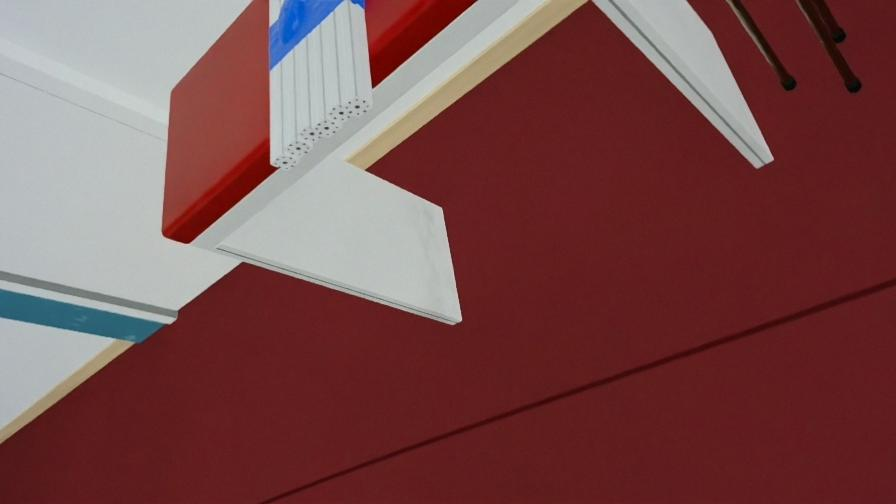

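>>> {"method": "move", "body": {
  "joints": {"right_shoulder_pitch_rad":-0.136,"right_shoulder_roll_rad":-1.6,"right_shoulder_yaw_rad":1.171,"right_elbow_rad":-1.3,"right_forearm_roll_rad":-0.814,"right_wrist_pitch_rad":-1.411,"right_hand_roll_rad":0.181},
  "cameras": []
}}

>>> {"method": "move", "body": {
  "target": {"side":"right","x":0.45,"y":-0.09,"z":0.7,"quat_wxyz":[0.5,0.5,-0.5,0.5]},
  "cameras": []
}}

>>> {"method": "move", "body": {
  "target": {"side":"right","x":0.45,"y":-0.12,"z":0.66,"quat_wxyz":[0.653,0.271,-0.271,0.653]},
  "cameras": []
}}

>>> {"method": "move", "body": {
  "target": {"side":"right","x":0.45,"y":-0.2,"z":0.58,"quat_wxyz":[0.7071,0,0,0.7071]},
  "cameras": []
}}

Scene clock: 374.67 s.
Joint torques (N m): left_arm=[11.22 13.41 10.91 2.63 -0.14 0 -0.29] | right_arm=[0.22 -7.48 -1.43 -3.99 0.94 -1.56 -0.03]
External joint torques (N m): left_arm=[-0.97 -2.42 1.18 0.02 -0.23 -0.29 -0.31] | right_arm=[-1.12 0.8 -1.18 -0.58 0.17 0.21 -0.08]
Motor temperatures (°C): left_arm=[31 28 31 35 34 32 37] | right_arm=[34 30 31 31 35 37 34]
Wrist force (N): left_arm=[1.8 -3.0 -5.4] | right_arm=[-6.4 1.9 1.9]
Wrist torque (N m): left_arm=[-0.03 0.26 0.06] | right_arm=[-0.33 -0.34 -0.13]
Wrist force, peak (N): left_arm=[1.7 -4.0 -6.0] | right_arm=[-3.1 8.3 3.8]
move: done
base_odometry: x=-0.051 y=+0.646 heading=-0.785
lidar_m: 1.01 0.98 1.31 1.15 3.02 2.09 1.16 0.97 0.97 1.12 1.82 1.75
base_status: not commanded
joint_positions: torso_squat_rad=+0.400 torso_shift_rad=+0.300 torso_pitch_rad=+0.950 torso_yaw_rad=+0.900 left_shoulder_pitch_rad=+0.600 left_shoulder_roll_rad=+0.500 left_shoulder_yaw_rad=+0.000 left_elbow_rad=-1.500 left_forearm_roll_rad=+0.000 left_wrist_pitch_rad=+0.000 left_hand_roll_rad=+0.000 left_gripper_m=+0.000 right_shoulder_pitch_rad=-0.136 right_shoulder_roll_rad=-1.600 right_shoulder_yaw_rad=+1.171 right_elbow_rad=-1.300 right_forearm_roll_rad=-0.814 right_wrist_pitch_rad=-1.411 right_hand_roll_rad=+0.181 right_gripper_m=+0.000 head_pan_rad=+0.000 head_tilt_rad=+0.500
joint_status: all done
wheel_motors_off: 0
motor_effort: left_wheel=+6(8) right_wheel=-6(8)
chest: x=+0.2143 y=+0.0001 z=+1.0764 quat_wxyz=(+0.801, +0.199, +0.412, +0.387) (m; base frame)
left_hand: x=-0.2675 y=+0.4709 z=+0.9990 quat_wxyz=(+0.890, +0.432, +0.131, +0.065) (m; base frame)
right_hand: x=+0.4315 y=-0.0212 z=+0.5515 quat_wxyz=(+0.538, +0.558, -0.466, +0.427) (m; base frame)
pictures: none
No camera images: "cameras" was empty.

Scene clock: 376.00 s.
Joint torques (N m): left_arm=[11.43 13.65 10.65 2.48 -0.14 0.07 -0.37] | right_arm=[-0.77 -12.55 1.65 -4.25 0.91 -1.42 -0.25]
External joint torques (N m): left_arm=[-0.75 -2.19 0.92 -0.13 -0.22 -0.21 -0.39] | right_arm=[-1.58 0.52 -0.31 -0.37 -0.31 0.07 -0.3]
Motor temperatures (°C): left_arm=[31 28 31 35 34 32 37] | right_arm=[34 30 31 31 35 37 34]
Wrist force (N): left_arm=[1.6 -3.1 -5.4] | right_arm=[-6.3 2.5 1.9]
Wrist torque (N m): left_arm=[-0.04 0.20 0.03] | right_arm=[-0.34 -0.28 -0.12]
Wrist force, peak (N): left_arm=[1.6 -3.7 -5.9] | right_arm=[-7.4 2.6 2.4]
move: done
base_odometry: x=-0.051 y=+0.646 heading=-0.785
lidar_m: 0.99 0.97 1.32 1.15 3.02 2.09 1.16 0.99 0.96 1.11 1.83 1.77
base_status: not commanded
joint_positions: torso_squat_rad=+0.400 torso_shift_rad=+0.300 torso_pitch_rad=+0.950 torso_yaw_rad=+0.900 left_shoulder_pitch_rad=+0.600 left_shoulder_roll_rad=+0.500 left_shoulder_yaw_rad=+0.000 left_elbow_rad=-1.500 left_forearm_roll_rad=+0.000 left_wrist_pitch_rad=+0.000 left_hand_roll_rad=+0.000 left_gripper_m=+0.000 right_shoulder_pitch_rad=-0.269 right_shoulder_roll_rad=-2.198 right_shoulder_yaw_rad=+1.688 right_elbow_rad=-1.982 right_forearm_roll_rad=-0.906 right_wrist_pitch_rad=-1.570 right_hand_roll_rad=+0.685 right_gripper_m=+0.000 head_pan_rad=+0.000 head_tilt_rad=+0.500
joint_status: all done
wheel_motors_off: 0
motor_effort: left_wheel=+6(8) right_wheel=-7(9)
chest: x=+0.2142 y=+0.0001 z=+1.0764 quat_wxyz=(+0.801, +0.199, +0.412, +0.387) (m; base frame)
left_hand: x=-0.2675 y=+0.4709 z=+0.9990 quat_wxyz=(+0.890, +0.432, +0.131, +0.065) (m; base frame)
right_hand: x=+0.4497 y=-0.0897 z=+0.7000 quat_wxyz=(+0.500, +0.500, -0.498, +0.502) (m; base frame)
right_hand_status: reached (checked arc, planned for 1.0 s): 0 mm and 0.4 deg off.
pictures: none
No camera images: "cameras" was empty.

Scene clock: 377.17 s.
Joint torques (N m): left_arm=[11.58 13.64 11.07 2.79 -0.17 0.06 -0.29] | right_arm=[0.02 -12.53 2.42 -4.48 1.13 -0.99 -0.25]
External joint torques (N m): left_arm=[-0.61 -2.2 1.34 0.18 -0.25 -0.23 -0.31] | right_arm=[0.81 -0.04 0.19 -0.28 0.2 -0.19 -0.28]
Motor temperatures (°C): left_arm=[31 28 31 35 34 32 37] | right_arm=[34 30 31 31 35 37 34]
Wrist force (N): left_arm=[1.6 -4.0 -5.5] | right_arm=[-4.3 3.0 -2.3]
Wrist torque (N m): left_arm=[0.06 0.24 0.03] | right_arm=[-0.36 -0.15 -0.11]
Wrist force, peak (N): left_arm=[1.9 -4.3 -5.5] | right_arm=[-6.8 3.4 0.7]
move: done
base_odometry: x=-0.051 y=+0.646 heading=-0.785
lidar_m: 1.00 0.98 1.32 1.15 3.03 2.10 1.15 0.98 0.98 1.10 1.82 1.78
base_status: not commanded
joint_positions: torso_squat_rad=+0.400 torso_shift_rad=+0.300 torso_pitch_rad=+0.950 torso_yaw_rad=+0.900 left_shoulder_pitch_rad=+0.600 left_shoulder_roll_rad=+0.500 left_shoulder_yaw_rad=+0.000 left_elbow_rad=-1.500 left_forearm_roll_rad=+0.000 left_wrist_pitch_rad=+0.000 left_hand_roll_rad=+0.000 left_gripper_m=+0.000 right_shoulder_pitch_rad=-0.196 right_shoulder_roll_rad=-2.589 right_shoulder_yaw_rad=+1.714 right_elbow_rad=-2.496 right_forearm_roll_rad=-1.475 right_wrist_pitch_rad=-1.044 right_hand_roll_rad=+1.001 right_gripper_m=+0.000 head_pan_rad=+0.000 head_tilt_rad=+0.500
joint_status: all done
wheel_motors_off: 0
motor_effort: left_wheel=+7(7) right_wheel=-8(9)
chest: x=+0.2142 y=+0.0001 z=+1.0764 quat_wxyz=(+0.801, +0.199, +0.412, +0.387) (m; base frame)
left_hand: x=-0.2675 y=+0.4709 z=+0.9990 quat_wxyz=(+0.890, +0.432, +0.131, +0.065) (m; base frame)
right_hand: x=+0.4500 y=-0.1200 z=+0.6600 quat_wxyz=(+0.653, +0.272, -0.271, +0.653) (m; base frame)
right_hand_status: reached (checked arc, planned for 0.8 s): 0 mm and 0.1 deg off.
pictures: none
No camera images: "cameras" was empty.

Scene clock: 378.73 s.
Joint torques (N m): left_arm=[11.18 13.37 10.88 2.53 -0.01 -0.02 -0.24] | right_arm=[-2.15 -9.19 0.58 -6.21 0.04 -0.01 -0.32]
External joint torques (N m): left_arm=[-1 -2.46 1.15 -0.08 -0.09 -0.3 -0.26] | right_arm=[0.69 1.32 -0.81 -0.53 0.17 0.07 -0.32]
Motor temperatures (°C): left_arm=[31 28 31 35 34 32 37] | right_arm=[34 30 31 31 35 37 34]
Wrist force (N): left_arm=[1.6 -3.5 -5.1] | right_arm=[0.2 3.2 -4.2]
Wrist torque (N m): left_arm=[0.02 0.19 0.09] | right_arm=[-0.38 0.14 -0.06]
Wrist force, peak (N): left_arm=[1.8 -3.8 -6.0] | right_arm=[-4.9 3.6 -2.2]
move: done
base_odometry: x=-0.051 y=+0.646 heading=-0.785
lidar_m: 1.01 0.98 1.33 1.15 3.02 2.10 1.17 0.99 0.97 1.12 1.83 1.77
base_status: not commanded
joint_positions: torso_squat_rad=+0.400 torso_shift_rad=+0.300 torso_pitch_rad=+0.950 torso_yaw_rad=+0.900 left_shoulder_pitch_rad=+0.600 left_shoulder_roll_rad=+0.500 left_shoulder_yaw_rad=+0.000 left_elbow_rad=-1.500 left_forearm_roll_rad=+0.000 left_wrist_pitch_rad=+0.000 left_hand_roll_rad=+0.000 left_gripper_m=+0.000 right_shoulder_pitch_rad=+0.057 right_shoulder_roll_rad=-2.554 right_shoulder_yaw_rad=+1.197 right_elbow_rad=-2.617 right_forearm_roll_rad=-2.873 right_wrist_pitch_rad=-0.935 right_hand_roll_rad=+1.761 right_gripper_m=+0.000 head_pan_rad=+0.000 head_tilt_rad=+0.500
joint_status: all done
wheel_motors_off: 0
motor_effort: left_wheel=+6(8) right_wheel=-7(9)
chest: x=+0.2142 y=+0.0001 z=+1.0764 quat_wxyz=(+0.801, +0.199, +0.412, +0.387) (m; base frame)
left_hand: x=-0.2675 y=+0.4709 z=+0.9990 quat_wxyz=(+0.890, +0.432, +0.131, +0.065) (m; base frame)
right_hand: x=+0.4504 y=-0.2003 z=+0.5794 quat_wxyz=(+0.707, +0.007, +0.000, +0.707) (m; base frame)
right_hand_status: reached (checked arc, planned for 1.2 s): 1 mm and 0.8 deg off.
pictures: none
No camera images: "cameras" was empty.

>>> {"method": "move", "body": {
  "joints": {"torso_squat_rad":0.8,"torso_pitch_rad":0.4,"torso_shift_rad":0.0,"torso_yaw_rad":0.0},
  "cameras": []
}}

>>> {"method": "move", "body": {
  "base": {"turn_rad_s":-0.6,"for_s":2.4},
  "joints": {"right_shoulder_pitch_rad":0.6,"right_shoulder_roll_rad":-0.5,"right_shoulder_yaw_rad":0.0,"right_elbow_rad":-1.5,"right_forearm_roll_rad":0,"right_wrist_pitch_rad":0,"right_hand_roll_rad":0,"head_pan_rad":0,"head_tilt_rad":0.7},
  "cameras": ["head_camera"]
}}

>>> {"method": "move", "body": {
  "base": {"x_m_s":0.3,"for_s":2.38},
  "cameras": []
}}

>>> {"method": "move", "body": {
  "base": {"turn_rad_s":-0.6,"for_s":2.19},
  "cameras": ["head_camera"]
}}

Scene clock: 389.67 s.
Joint torques (N m): left_arm=[9.54 6.31 5.7 -3.27 -0.13 -1.21 -0.34] | right_arm=[-2.7 -10.55 0.9 1.24 -0.42 -1.18 -0.47]
External joint torques (N m): left_arm=[-0.56 -1.53 0.86 -0.13 -0.18 -0.35 -0.33] | right_arm=[0.47 1.16 -0.83 -0.03 -0.09 0.13 -0.45]
Motor temperatures (°C): left_arm=[31 28 31 35 34 32 37] | right_arm=[34 30 31 31 35 37 34]
Wrist force (N): left_arm=[-2.7 -1.2 -6.9] | right_arm=[1.9 6.7 -3.4]
Wrist torque (N m): left_arm=[-0.19 -0.05 0.10] | right_arm=[-0.48 0.23 -0.03]
Wrist force, peak (N): left_arm=[-3.1 -1.1 -7.3] | right_arm=[1.5 7.5 -2.7]
move: done
base_odometry: x=-0.051 y=+0.646 heading=-0.785
lidar_m: 1.01 0.99 1.30 1.15 3.03 2.08 1.16 0.98 0.98 1.12 1.82 1.75
base_status: not commanded
joint_positions: torso_squat_rad=+0.800 torso_shift_rad=+0.000 torso_pitch_rad=+0.400 torso_yaw_rad=+0.000 left_shoulder_pitch_rad=+0.600 left_shoulder_roll_rad=+0.500 left_shoulder_yaw_rad=+0.000 left_elbow_rad=-1.500 left_forearm_roll_rad=+0.000 left_wrist_pitch_rad=+0.000 left_hand_roll_rad=+0.000 left_gripper_m=+0.000 right_shoulder_pitch_rad=+0.057 right_shoulder_roll_rad=-2.554 right_shoulder_yaw_rad=+1.197 right_elbow_rad=-2.617 right_forearm_roll_rad=-2.873 right_wrist_pitch_rad=-0.935 right_hand_roll_rad=+1.761 right_gripper_m=+0.000 head_pan_rad=+0.000 head_tilt_rad=+0.500
joint_status: all done
wheel_motors_off: 0
motor_effort: left_wheel=+8(9) right_wheel=-6(13)
chest: x=-0.1076 y=+0.0001 z=+1.0532 quat_wxyz=(+0.980, +0.000, +0.199, +0.000) (m; base frame)
left_hand: x=-0.0623 y=+0.4629 z=+0.5597 quat_wxyz=(+0.943, +0.161, -0.233, -0.175) (m; base frame)
right_hand: x=+0.0203 y=-0.5487 z=+0.8939 quat_wxyz=(+0.855, -0.359, +0.017, +0.374) (m; base frame)
pictures: none
No camera images: "cameras" was empty.

Scene clock: 393.60 s.
Joint torques (N m): left_arm=[8.76 6.36 5.87 -3.17 -0.2 -1.27 -0.32] | right_arm=[9.62 -7.33 -5.15 -3.34 -0.38 -0.9 0.29]
External joint torques (N m): left_arm=[-1.34 -1.48 1.03 -0.03 -0.25 -0.41 -0.31] | right_arm=[-0.76 0.67 -0.27 -0.45 -0.45 -0.12 0.27]
Motor temperatures (°C): left_arm=[31 28 31 35 34 32 37] | right_arm=[34 30 31 31 35 37 34]
Wrist force (N): left_arm=[-1.9 -1.1 -6.5] | right_arm=[-2.2 5.2 -3.6]
Wrist torque (N m): left_arm=[-0.16 0.01 0.12] | right_arm=[-0.49 -0.04 -0.11]
Wrist force, peak (N): left_arm=[-2.4 -0.7 -7.5] | right_arm=[-4.7 5.5 -3.3]
move: done
base_odometry: x=-0.052 y=+0.646 heading=-2.225
lidar_m: 1.18 2.26 1.44 0.99 0.97 1.16 1.99 3.81 1.73 1.07 0.96 0.97
base_status: done (sent for 2.4 of 2.4 s)
joint_positions: torso_squat_rad=+0.800 torso_shift_rad=+0.000 torso_pitch_rad=+0.400 torso_yaw_rad=+0.000 left_shoulder_pitch_rad=+0.600 left_shoulder_roll_rad=+0.500 left_shoulder_yaw_rad=+0.000 left_elbow_rad=-1.500 left_forearm_roll_rad=+0.000 left_wrist_pitch_rad=+0.000 left_hand_roll_rad=+0.000 left_gripper_m=+0.000 right_shoulder_pitch_rad=+0.600 right_shoulder_roll_rad=-0.500 right_shoulder_yaw_rad=+0.000 right_elbow_rad=-1.500 right_forearm_roll_rad=+0.000 right_wrist_pitch_rad=+0.000 right_hand_roll_rad=+0.000 right_gripper_m=+0.000 head_pan_rad=+0.000 head_tilt_rad=+0.700
joint_status: all done
wheel_motors_off: 0
motor_effort: left_wheel=+13(47) right_wheel=-1(45)
chest: x=-0.1076 y=+0.0000 z=+1.0532 quat_wxyz=(+0.980, +0.000, +0.199, +0.000) (m; base frame)
left_hand: x=-0.0623 y=+0.4629 z=+0.5597 quat_wxyz=(+0.943, +0.161, -0.233, -0.175) (m; base frame)
right_hand: x=-0.0625 y=-0.4628 z=+0.5597 quat_wxyz=(+0.943, -0.161, -0.233, +0.175) (m; base frame)
pictures: head_camera
camera_calibration:
head_camera: T_world_to_cam=[[-0.0135343, -0.999502, -0.0285223, 0.0340403], [-0.863615, 0.0260617, -0.503478, 0.662248], [0.50397, 0.0178181, -0.863537, 1.01104], [0, 0, 0, 1]] pos_world=[0.062853, -0.00125082, 1.20747]

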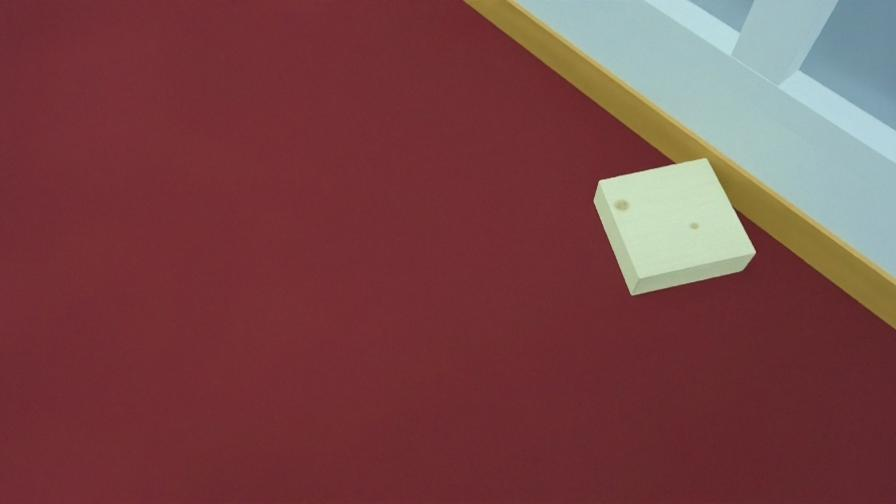

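Scene clock: 397.47 s.
Joint torques (N m): left_arm=[9.19 6.23 5.74 -2.92 -0.05 -1.19 -0.32] | right_arm=[10.5 -7.63 -5.67 -2.96 -0.23 -0.69 0.14]
External joint torques (N m): left_arm=[-0.91 -1.6 0.9 0.22 -0.1 -0.33 -0.31] | right_arm=[0.13 0.38 -0.78 -0.06 -0.3 0.09 0.13]
Motor temperatures (°C): left_arm=[31 28 31 35 34 32 37] | right_arm=[34 30 31 31 35 36 34]
Wrist force (N): left_arm=[-2.1 -1.3 -6.6] | right_arm=[-2.4 5.4 -3.7]
Wrist torque (N m): left_arm=[-0.15 0.01 0.10] | right_arm=[-0.51 -0.04 -0.13]
Wrist force, peak (N): left_arm=[-1.8 -1.4 -7.8] | right_arm=[-2.4 6.2 -3.8]
move: done
base_odometry: x=-0.483 y=+0.084 heading=-2.227
lidar_m: 0.61 1.13 3.85 1.42 1.27 1.48 1.84 4.47 0.99 0.60 0.51 0.51
base_status: done (sent for 2.37 of 2.37 s)
joint_positions: torso_squat_rad=+0.800 torso_shift_rad=+0.000 torso_pitch_rad=+0.400 torso_yaw_rad=+0.000 left_shoulder_pitch_rad=+0.600 left_shoulder_roll_rad=+0.500 left_shoulder_yaw_rad=+0.000 left_elbow_rad=-1.500 left_forearm_roll_rad=+0.000 left_wrist_pitch_rad=+0.000 left_hand_roll_rad=+0.000 left_gripper_m=+0.000 right_shoulder_pitch_rad=+0.600 right_shoulder_roll_rad=-0.500 right_shoulder_yaw_rad=+0.000 right_elbow_rad=-1.500 right_forearm_roll_rad=+0.000 right_wrist_pitch_rad=+0.000 right_hand_roll_rad=+0.000 right_gripper_m=+0.000 head_pan_rad=+0.000 head_tilt_rad=+0.700
joint_status: not commanded
wheel_motors_off: 0
on_its_own: right_wheel is at rest, and its effort (+78) is outside its rest range (-51 to +51); the wheels pushed hard for 1.3 s: something may have held the robot back, and base_odometry may count slip
motor_effort: left_wheel=+33(57) right_wheel=+78(100)
chest: x=-0.1075 y=+0.0001 z=+1.0532 quat_wxyz=(+0.980, +0.000, +0.199, +0.000) (m; base frame)
left_hand: x=-0.0623 y=+0.4629 z=+0.5597 quat_wxyz=(+0.943, +0.161, -0.233, -0.175) (m; base frame)
right_hand: x=-0.0623 y=-0.4627 z=+0.5597 quat_wxyz=(+0.943, -0.161, -0.233, +0.175) (m; base frame)
pictures: none
No camera images: "cameras" was empty.

Scene clock: 401.30 s.
Joint torques (N m): left_arm=[8.97 6.4 5.94 -2.97 -0.1 -1.18 -0.29] | right_arm=[10.6 -7.24 -5.16 -2.84 -0.3 -0.8 0.31]
External joint torques (N m): left_arm=[-1.13 -1.44 1.1 0.16 -0.15 -0.33 -0.27] | right_arm=[0.22 0.76 -0.28 0.06 -0.37 -0.02 0.29]
Motor temperatures (°C): left_arm=[31 28 31 35 34 32 37] | right_arm=[34 30 31 31 35 36 34]
Wrist force (N): left_arm=[-2.8 -0.5 -6.5] | right_arm=[-2.5 6.0 -3.5]
Wrist torque (N m): left_arm=[-0.25 -0.06 0.12] | right_arm=[-0.55 -0.06 -0.07]
Wrist force, peak (N): left_arm=[-3.4 0.0 -7.3] | right_arm=[-2.8 6.0 -3.9]
move: done
base_odometry: x=-0.483 y=+0.084 heading=+2.737
lidar_m: 0.53 0.51 0.54 0.76 2.23 1.77 1.32 1.27 1.53 2.95 1.90 0.74
base_status: done (sent for 2.2 of 2.2 s)
joint_positions: torso_squat_rad=+0.800 torso_shift_rad=+0.000 torso_pitch_rad=+0.400 torso_yaw_rad=+0.000 left_shoulder_pitch_rad=+0.600 left_shoulder_roll_rad=+0.500 left_shoulder_yaw_rad=+0.000 left_elbow_rad=-1.500 left_forearm_roll_rad=+0.000 left_wrist_pitch_rad=+0.000 left_hand_roll_rad=+0.000 left_gripper_m=+0.000 right_shoulder_pitch_rad=+0.600 right_shoulder_roll_rad=-0.500 right_shoulder_yaw_rad=+0.000 right_elbow_rad=-1.500 right_forearm_roll_rad=+0.000 right_wrist_pitch_rad=+0.000 right_hand_roll_rad=+0.000 right_gripper_m=+0.000 head_pan_rad=+0.000 head_tilt_rad=+0.700
joint_status: not commanded
wheel_motors_off: 0
motor_effort: left_wheel=+21(47) right_wheel=+3(47)
chest: x=-0.1075 y=+0.0001 z=+1.0532 quat_wxyz=(+0.980, +0.000, +0.199, +0.000) (m; base frame)
left_hand: x=-0.0623 y=+0.4629 z=+0.5597 quat_wxyz=(+0.943, +0.161, -0.233, -0.175) (m; base frame)
right_hand: x=-0.0623 y=-0.4627 z=+0.5597 quat_wxyz=(+0.943, -0.161, -0.233, +0.175) (m; base frame)
pictures: head_camera
camera_calibration:
head_camera: T_world_to_cam=[[-0.0135381, -0.999502, -0.0285189, 0.0340364], [-0.863684, 0.0260609, -0.50336, 0.662111], [0.503852, 0.0178167, -0.863606, 1.01113], [0, 0, 0, 1]] pos_world=[0.0628531, -0.00125082, 1.20747]

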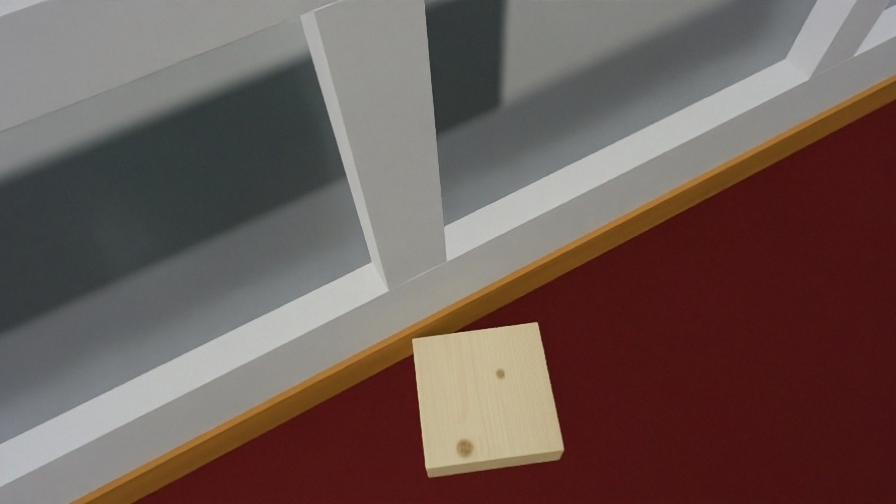

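>>> {"method": "move", "body": {
  "joints": {"torso_squat_rad":0.8,"torso_shift_rad":0.3,"torso_pitch_rad":0.8,"head_tilt_rad":0.75,"head_pan_rad":0},
  "min_time_s": 2,
  "cameras": ["head_camera"]
}}

Scene clock: 419.80 s.
Joint torques (N m): left_arm=[16.12 4.17 4.2 1.04 -0.2 -0.44 -0.31] | right_arm=[17.96 -4.29 -4.09 1.16 -0.35 -0.19 0.17]
External joint torques (N m): left_arm=[-1.39 -1 0.94 0.21 -0.23 -0.28 -0.31] | right_arm=[0.39 0.92 -0.67 0.29 -0.34 -0.08 0.17]
Motor temperatures (°C): left_arm=[31 28 31 35 34 32 37] | right_arm=[34 30 31 30 35 36 34]
Wrist force (N): left_arm=[0.7 0.1 -7.8] | right_arm=[0.4 4.6 -4.6]
Wrist torque (N m): left_arm=[-0.25 0.20 0.04] | right_arm=[-0.43 0.14 -0.07]
Wrist force, peak (N): left_arm=[-0.2 0.3 -8.1] | right_arm=[-3.3 5.8 -3.6]
move: done
base_odometry: x=-0.483 y=+0.084 heading=+2.737
lidar_m: 0.53 0.51 0.54 0.74 2.23 1.78 1.32 1.28 1.50 2.97 1.91 0.73
base_status: not commanded
joint_positions: torso_squat_rad=+0.800 torso_shift_rad=+0.300 torso_pitch_rad=+0.800 torso_yaw_rad=+0.000 left_shoulder_pitch_rad=+0.600 left_shoulder_roll_rad=+0.500 left_shoulder_yaw_rad=+0.000 left_elbow_rad=-1.500 left_forearm_roll_rad=+0.000 left_wrist_pitch_rad=+0.000 left_hand_roll_rad=+0.000 left_gripper_m=+0.000 right_shoulder_pitch_rad=+0.600 right_shoulder_roll_rad=-0.500 right_shoulder_yaw_rad=+0.000 right_elbow_rad=-1.500 right_forearm_roll_rad=+0.000 right_wrist_pitch_rad=+0.000 right_hand_roll_rad=+0.000 right_gripper_m=+0.000 head_pan_rad=+0.000 head_tilt_rad=+0.750
joint_status: all done
wheel_motors_off: 0
motor_effort: left_wheel=+16(23) right_wheel=-2(6)
chest: x=+0.1381 y=+0.0000 z=+0.9620 quat_wxyz=(+0.921, +0.000, +0.389, +0.000) (m; base frame)
left_hand: x=-0.0124 y=+0.4629 z=+0.4899 quat_wxyz=(+0.970, +0.123, -0.041, -0.204) (m; base frame)
right_hand: x=-0.0124 y=-0.4627 z=+0.4899 quat_wxyz=(+0.970, -0.123, -0.041, +0.204) (m; base frame)
pictures: head_camera
camera_calibration:
head_camera: T_world_to_cam=[[-0.0245945, -0.999502, -0.0197932, 0.0279061], [-0.996646, 0.0260605, -0.0775787, 0.431763], [0.0780559, 0.0178188, -0.99679, 1.00405], [0, 0, 0, 1]] pos_world=[0.352628, -0.00125082, 1.03488]

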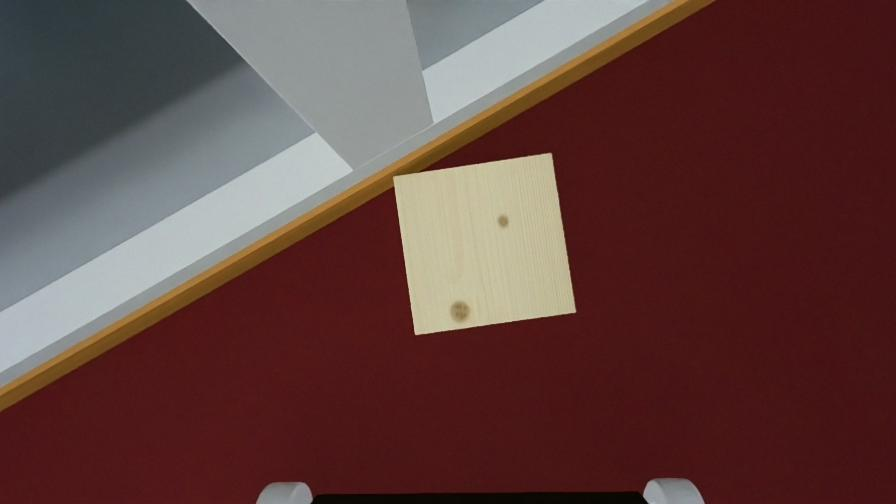

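>>> {"method": "move", "body": {
  "base": {"x_m_s":-0.12,"for_s":0.5},
  "joints": {"left_shoulder_pitch_rad":-0.8,"left_shoulder_roll_rad":0.25,"left_elbow_rad":-0.3,"left_hand_roll_rad":-0.8,"right_shoulder_pitch_rad":-0.8,"right_shoulder_roll_rad":-0.25,"right_elbow_rad":-0.3,"right_hand_roll_rad":0.8},
  "min_time_s": 2,
  "cameras": []
}}

>>> {"method": "move", "body": {
  "target": {"side":"right","x":0.3,"y":-0.23,"z":0.42,"quat_wxyz":[0.7071,0,0,0.7071]},
  "cameras": []
}}

>>> {"method": "move", "body": {
  "target": {"side":"left","x":0.3,"y":0.23,"z":0.42,"quat_wxyz":[0.7071,0,0,-0.7071]},
  "cameras": ["head_camera"]
}}

>>> {"method": "move", "body": {
  "joints": {"torso_squat_rad":1.02,"torso_shift_rad":0.5,"torso_pitch_rad":1.04},
  "min_time_s": 2,
  "cameras": ["head_camera"]
}}

Scene clock: 430.13 s.
Joint torques (N m): left_arm=[-1.87 3.33 1.23 -0.86 -0.07 -0.76 -0.16] | right_arm=[-1.38 -3.94 -1.08 -0.84 -0.29 -0.5 -0.16]
External joint torques (N m): left_arm=[0.77 -0.85 0.71 0.88 -0.1 -0.1 -0.16] | right_arm=[1.07 0.49 -0.57 0.73 -0.34 0.09 -0.17]
Motor temperatures (°C): left_arm=[31 28 31 35 34 32 37] | right_arm=[34 30 31 30 35 36 34]
Wrist force (N): left_arm=[-0.4 -0.5 -7.4] | right_arm=[-0.4 4.6 -4.0]
Wrist torque (N m): left_arm=[-0.22 0.07 0.10] | right_arm=[-0.45 0.10 -0.05]
Wrist force, peak (N): left_arm=[0.6 0.1 -8.4] | right_arm=[-0.6 5.4 -4.8]
move: done
base_odometry: x=-0.428 y=+0.061 heading=+2.737
lidar_m: 0.60 0.56 0.60 0.83 2.47 1.70 1.26 1.22 1.46 2.89 2.07 0.79
base_status: done (sent for 0.5 of 0.5 s)
joint_positions: torso_squat_rad=+0.800 torso_shift_rad=+0.300 torso_pitch_rad=+0.800 torso_yaw_rad=+0.000 left_shoulder_pitch_rad=-0.800 left_shoulder_roll_rad=+0.250 left_shoulder_yaw_rad=+0.000 left_elbow_rad=-0.300 left_forearm_roll_rad=+0.000 left_wrist_pitch_rad=+0.000 left_hand_roll_rad=-0.800 left_gripper_m=+0.000 right_shoulder_pitch_rad=-0.800 right_shoulder_roll_rad=-0.250 right_shoulder_yaw_rad=+0.000 right_elbow_rad=-0.300 right_forearm_roll_rad=+0.000 right_wrist_pitch_rad=+0.000 right_hand_roll_rad=+0.800 right_gripper_m=+0.000 head_pan_rad=+0.000 head_tilt_rad=+0.750
joint_status: all done
wheel_motors_off: 0
motor_effort: left_wheel=-4(22) right_wheel=+0(39)
chest: x=+0.1381 y=+0.0000 z=+0.9620 quat_wxyz=(+0.921, +0.000, +0.389, +0.000) (m; base frame)
left_hand: x=+0.3408 y=+0.2924 z=+0.2713 quat_wxyz=(+0.850, +0.104, -0.110, -0.505) (m; base frame)
right_hand: x=+0.3407 y=-0.2924 z=+0.2713 quat_wxyz=(+0.850, -0.104, -0.110, +0.505) (m; base frame)
pictures: none
No camera images: "cameras" was empty.

Scene clock: 432.27 s.
Joint torques (N m): left_arm=[-2.25 2.88 1.28 -1.46 -0.12 -0.8 -0.13] | right_arm=[0.49 -4.84 -2.38 -7.63 0.12 -0.17 0.04]
External joint torques (N m): left_arm=[0.39 -1.3 0.75 0.29 -0.16 -0.13 -0.13] | right_arm=[-0.45 -0.46 -0.23 -0.68 -0.07 -0.07 0.04]
Motor temperatures (°C): left_arm=[31 28 31 35 34 32 37] | right_arm=[34 30 31 30 35 36 34]
Wrist force (N): left_arm=[0.2 0.1 -8.1] | right_arm=[-0.1 3.2 -4.7]
Wrist torque (N m): left_arm=[-0.25 0.16 0.08] | right_arm=[-0.34 0.09 -0.10]
Wrist force, peak (N): left_arm=[-0.6 -0.9 -8.4] | right_arm=[-0.1 5.5 -4.9]
move: done
base_odometry: x=-0.428 y=+0.061 heading=+2.737
lidar_m: 0.59 0.57 0.60 0.83 2.47 1.67 1.24 1.23 1.45 2.90 2.07 0.81
base_status: not commanded
joint_positions: torso_squat_rad=+0.800 torso_shift_rad=+0.300 torso_pitch_rad=+0.800 torso_yaw_rad=+0.000 left_shoulder_pitch_rad=-0.800 left_shoulder_roll_rad=+0.250 left_shoulder_yaw_rad=+0.000 left_elbow_rad=-0.300 left_forearm_roll_rad=+0.000 left_wrist_pitch_rad=+0.000 left_hand_roll_rad=-0.800 left_gripper_m=+0.000 right_shoulder_pitch_rad=-0.297 right_shoulder_roll_rad=-0.524 right_shoulder_yaw_rad=+0.347 right_elbow_rad=-1.789 right_forearm_roll_rad=-0.209 right_wrist_pitch_rad=+1.147 right_hand_roll_rad=+1.009 right_gripper_m=+0.000 head_pan_rad=+0.000 head_tilt_rad=+0.750
joint_status: all done
wheel_motors_off: 0
motor_effort: left_wheel=-3(4) right_wheel=+0(3)
chest: x=+0.1381 y=+0.0000 z=+0.9620 quat_wxyz=(+0.921, +0.000, +0.389, +0.000) (m; base frame)
left_hand: x=+0.3407 y=+0.2925 z=+0.2713 quat_wxyz=(+0.850, +0.104, -0.110, -0.505) (m; base frame)
right_hand: x=+0.2999 y=-0.2298 z=+0.4203 quat_wxyz=(+0.707, +0.000, +0.000, +0.707) (m; base frame)
right_hand_status: reached (checked arc, planned for 1.8 s): 0 mm and 0.1 deg off.
pictures: none
No camera images: "cameras" was empty.

Scene clock: 434.47 s.
Joint torques (N m): left_arm=[-0.18 3.06 2.73 -7.53 -0.03 -0.66 -0.15] | right_arm=[1.07 -5.12 -2.17 -7.34 0.05 -0.19 0.02]
External joint torques (N m): left_arm=[-0.73 -0.87 0.66 -0.09 -0.08 -0.51 -0.15] | right_arm=[0.12 -0.75 -0.02 -0.39 -0.15 -0.09 0.02]
Motor temperatures (°C): left_arm=[31 28 31 35 34 32 37] | right_arm=[34 30 31 30 35 36 34]
Wrist force (N): left_arm=[0.3 0.7 -8.4] | right_arm=[0.2 3.5 -4.6]
Wrist torque (N m): left_arm=[-0.27 0.10 0.08] | right_arm=[-0.39 0.10 -0.11]
Wrist force, peak (N): left_arm=[0.6 1.5 -8.6] | right_arm=[0.2 3.4 -5.2]
move: done
base_odometry: x=-0.428 y=+0.061 heading=+2.737
lidar_m: 0.59 0.56 0.60 0.83 2.47 1.69 1.27 1.23 1.47 2.90 2.07 0.81
base_status: not commanded
joint_positions: torso_squat_rad=+0.800 torso_shift_rad=+0.300 torso_pitch_rad=+0.800 torso_yaw_rad=+0.000 left_shoulder_pitch_rad=-0.296 left_shoulder_roll_rad=+0.524 left_shoulder_yaw_rad=-0.347 left_elbow_rad=-1.790 left_forearm_roll_rad=+0.209 left_wrist_pitch_rad=+1.147 left_hand_roll_rad=-1.009 left_gripper_m=+0.000 right_shoulder_pitch_rad=-0.297 right_shoulder_roll_rad=-0.524 right_shoulder_yaw_rad=+0.347 right_elbow_rad=-1.789 right_forearm_roll_rad=-0.209 right_wrist_pitch_rad=+1.147 right_hand_roll_rad=+1.009 right_gripper_m=+0.000 head_pan_rad=+0.000 head_tilt_rad=+0.750
joint_status: all done
wheel_motors_off: 0
motor_effort: left_wheel=-3(5) right_wheel=+0(3)
chest: x=+0.1381 y=+0.0001 z=+0.9620 quat_wxyz=(+0.921, +0.000, +0.389, +0.000) (m; base frame)
left_hand: x=+0.2999 y=+0.2300 z=+0.4203 quat_wxyz=(+0.707, +0.000, +0.000, -0.707) (m; base frame)
left_hand_status: reached (checked arc, planned for 1.8 s): 0 mm and 0.0 deg off.
right_hand: x=+0.3000 y=-0.2298 z=+0.4203 quat_wxyz=(+0.707, +0.000, +0.000, +0.707) (m; base frame)
pictures: head_camera
camera_calibration:
head_camera: T_world_to_cam=[[-0.0245924, -0.999502, -0.0197955, 0.0279077], [-0.996638, 0.0260604, -0.0776783, 0.431863], [0.0781554, 0.0178186, -0.996782, 1.00401], [0, 0, 0, 1]] pos_world=[0.352628, -0.00125082, 1.03488]

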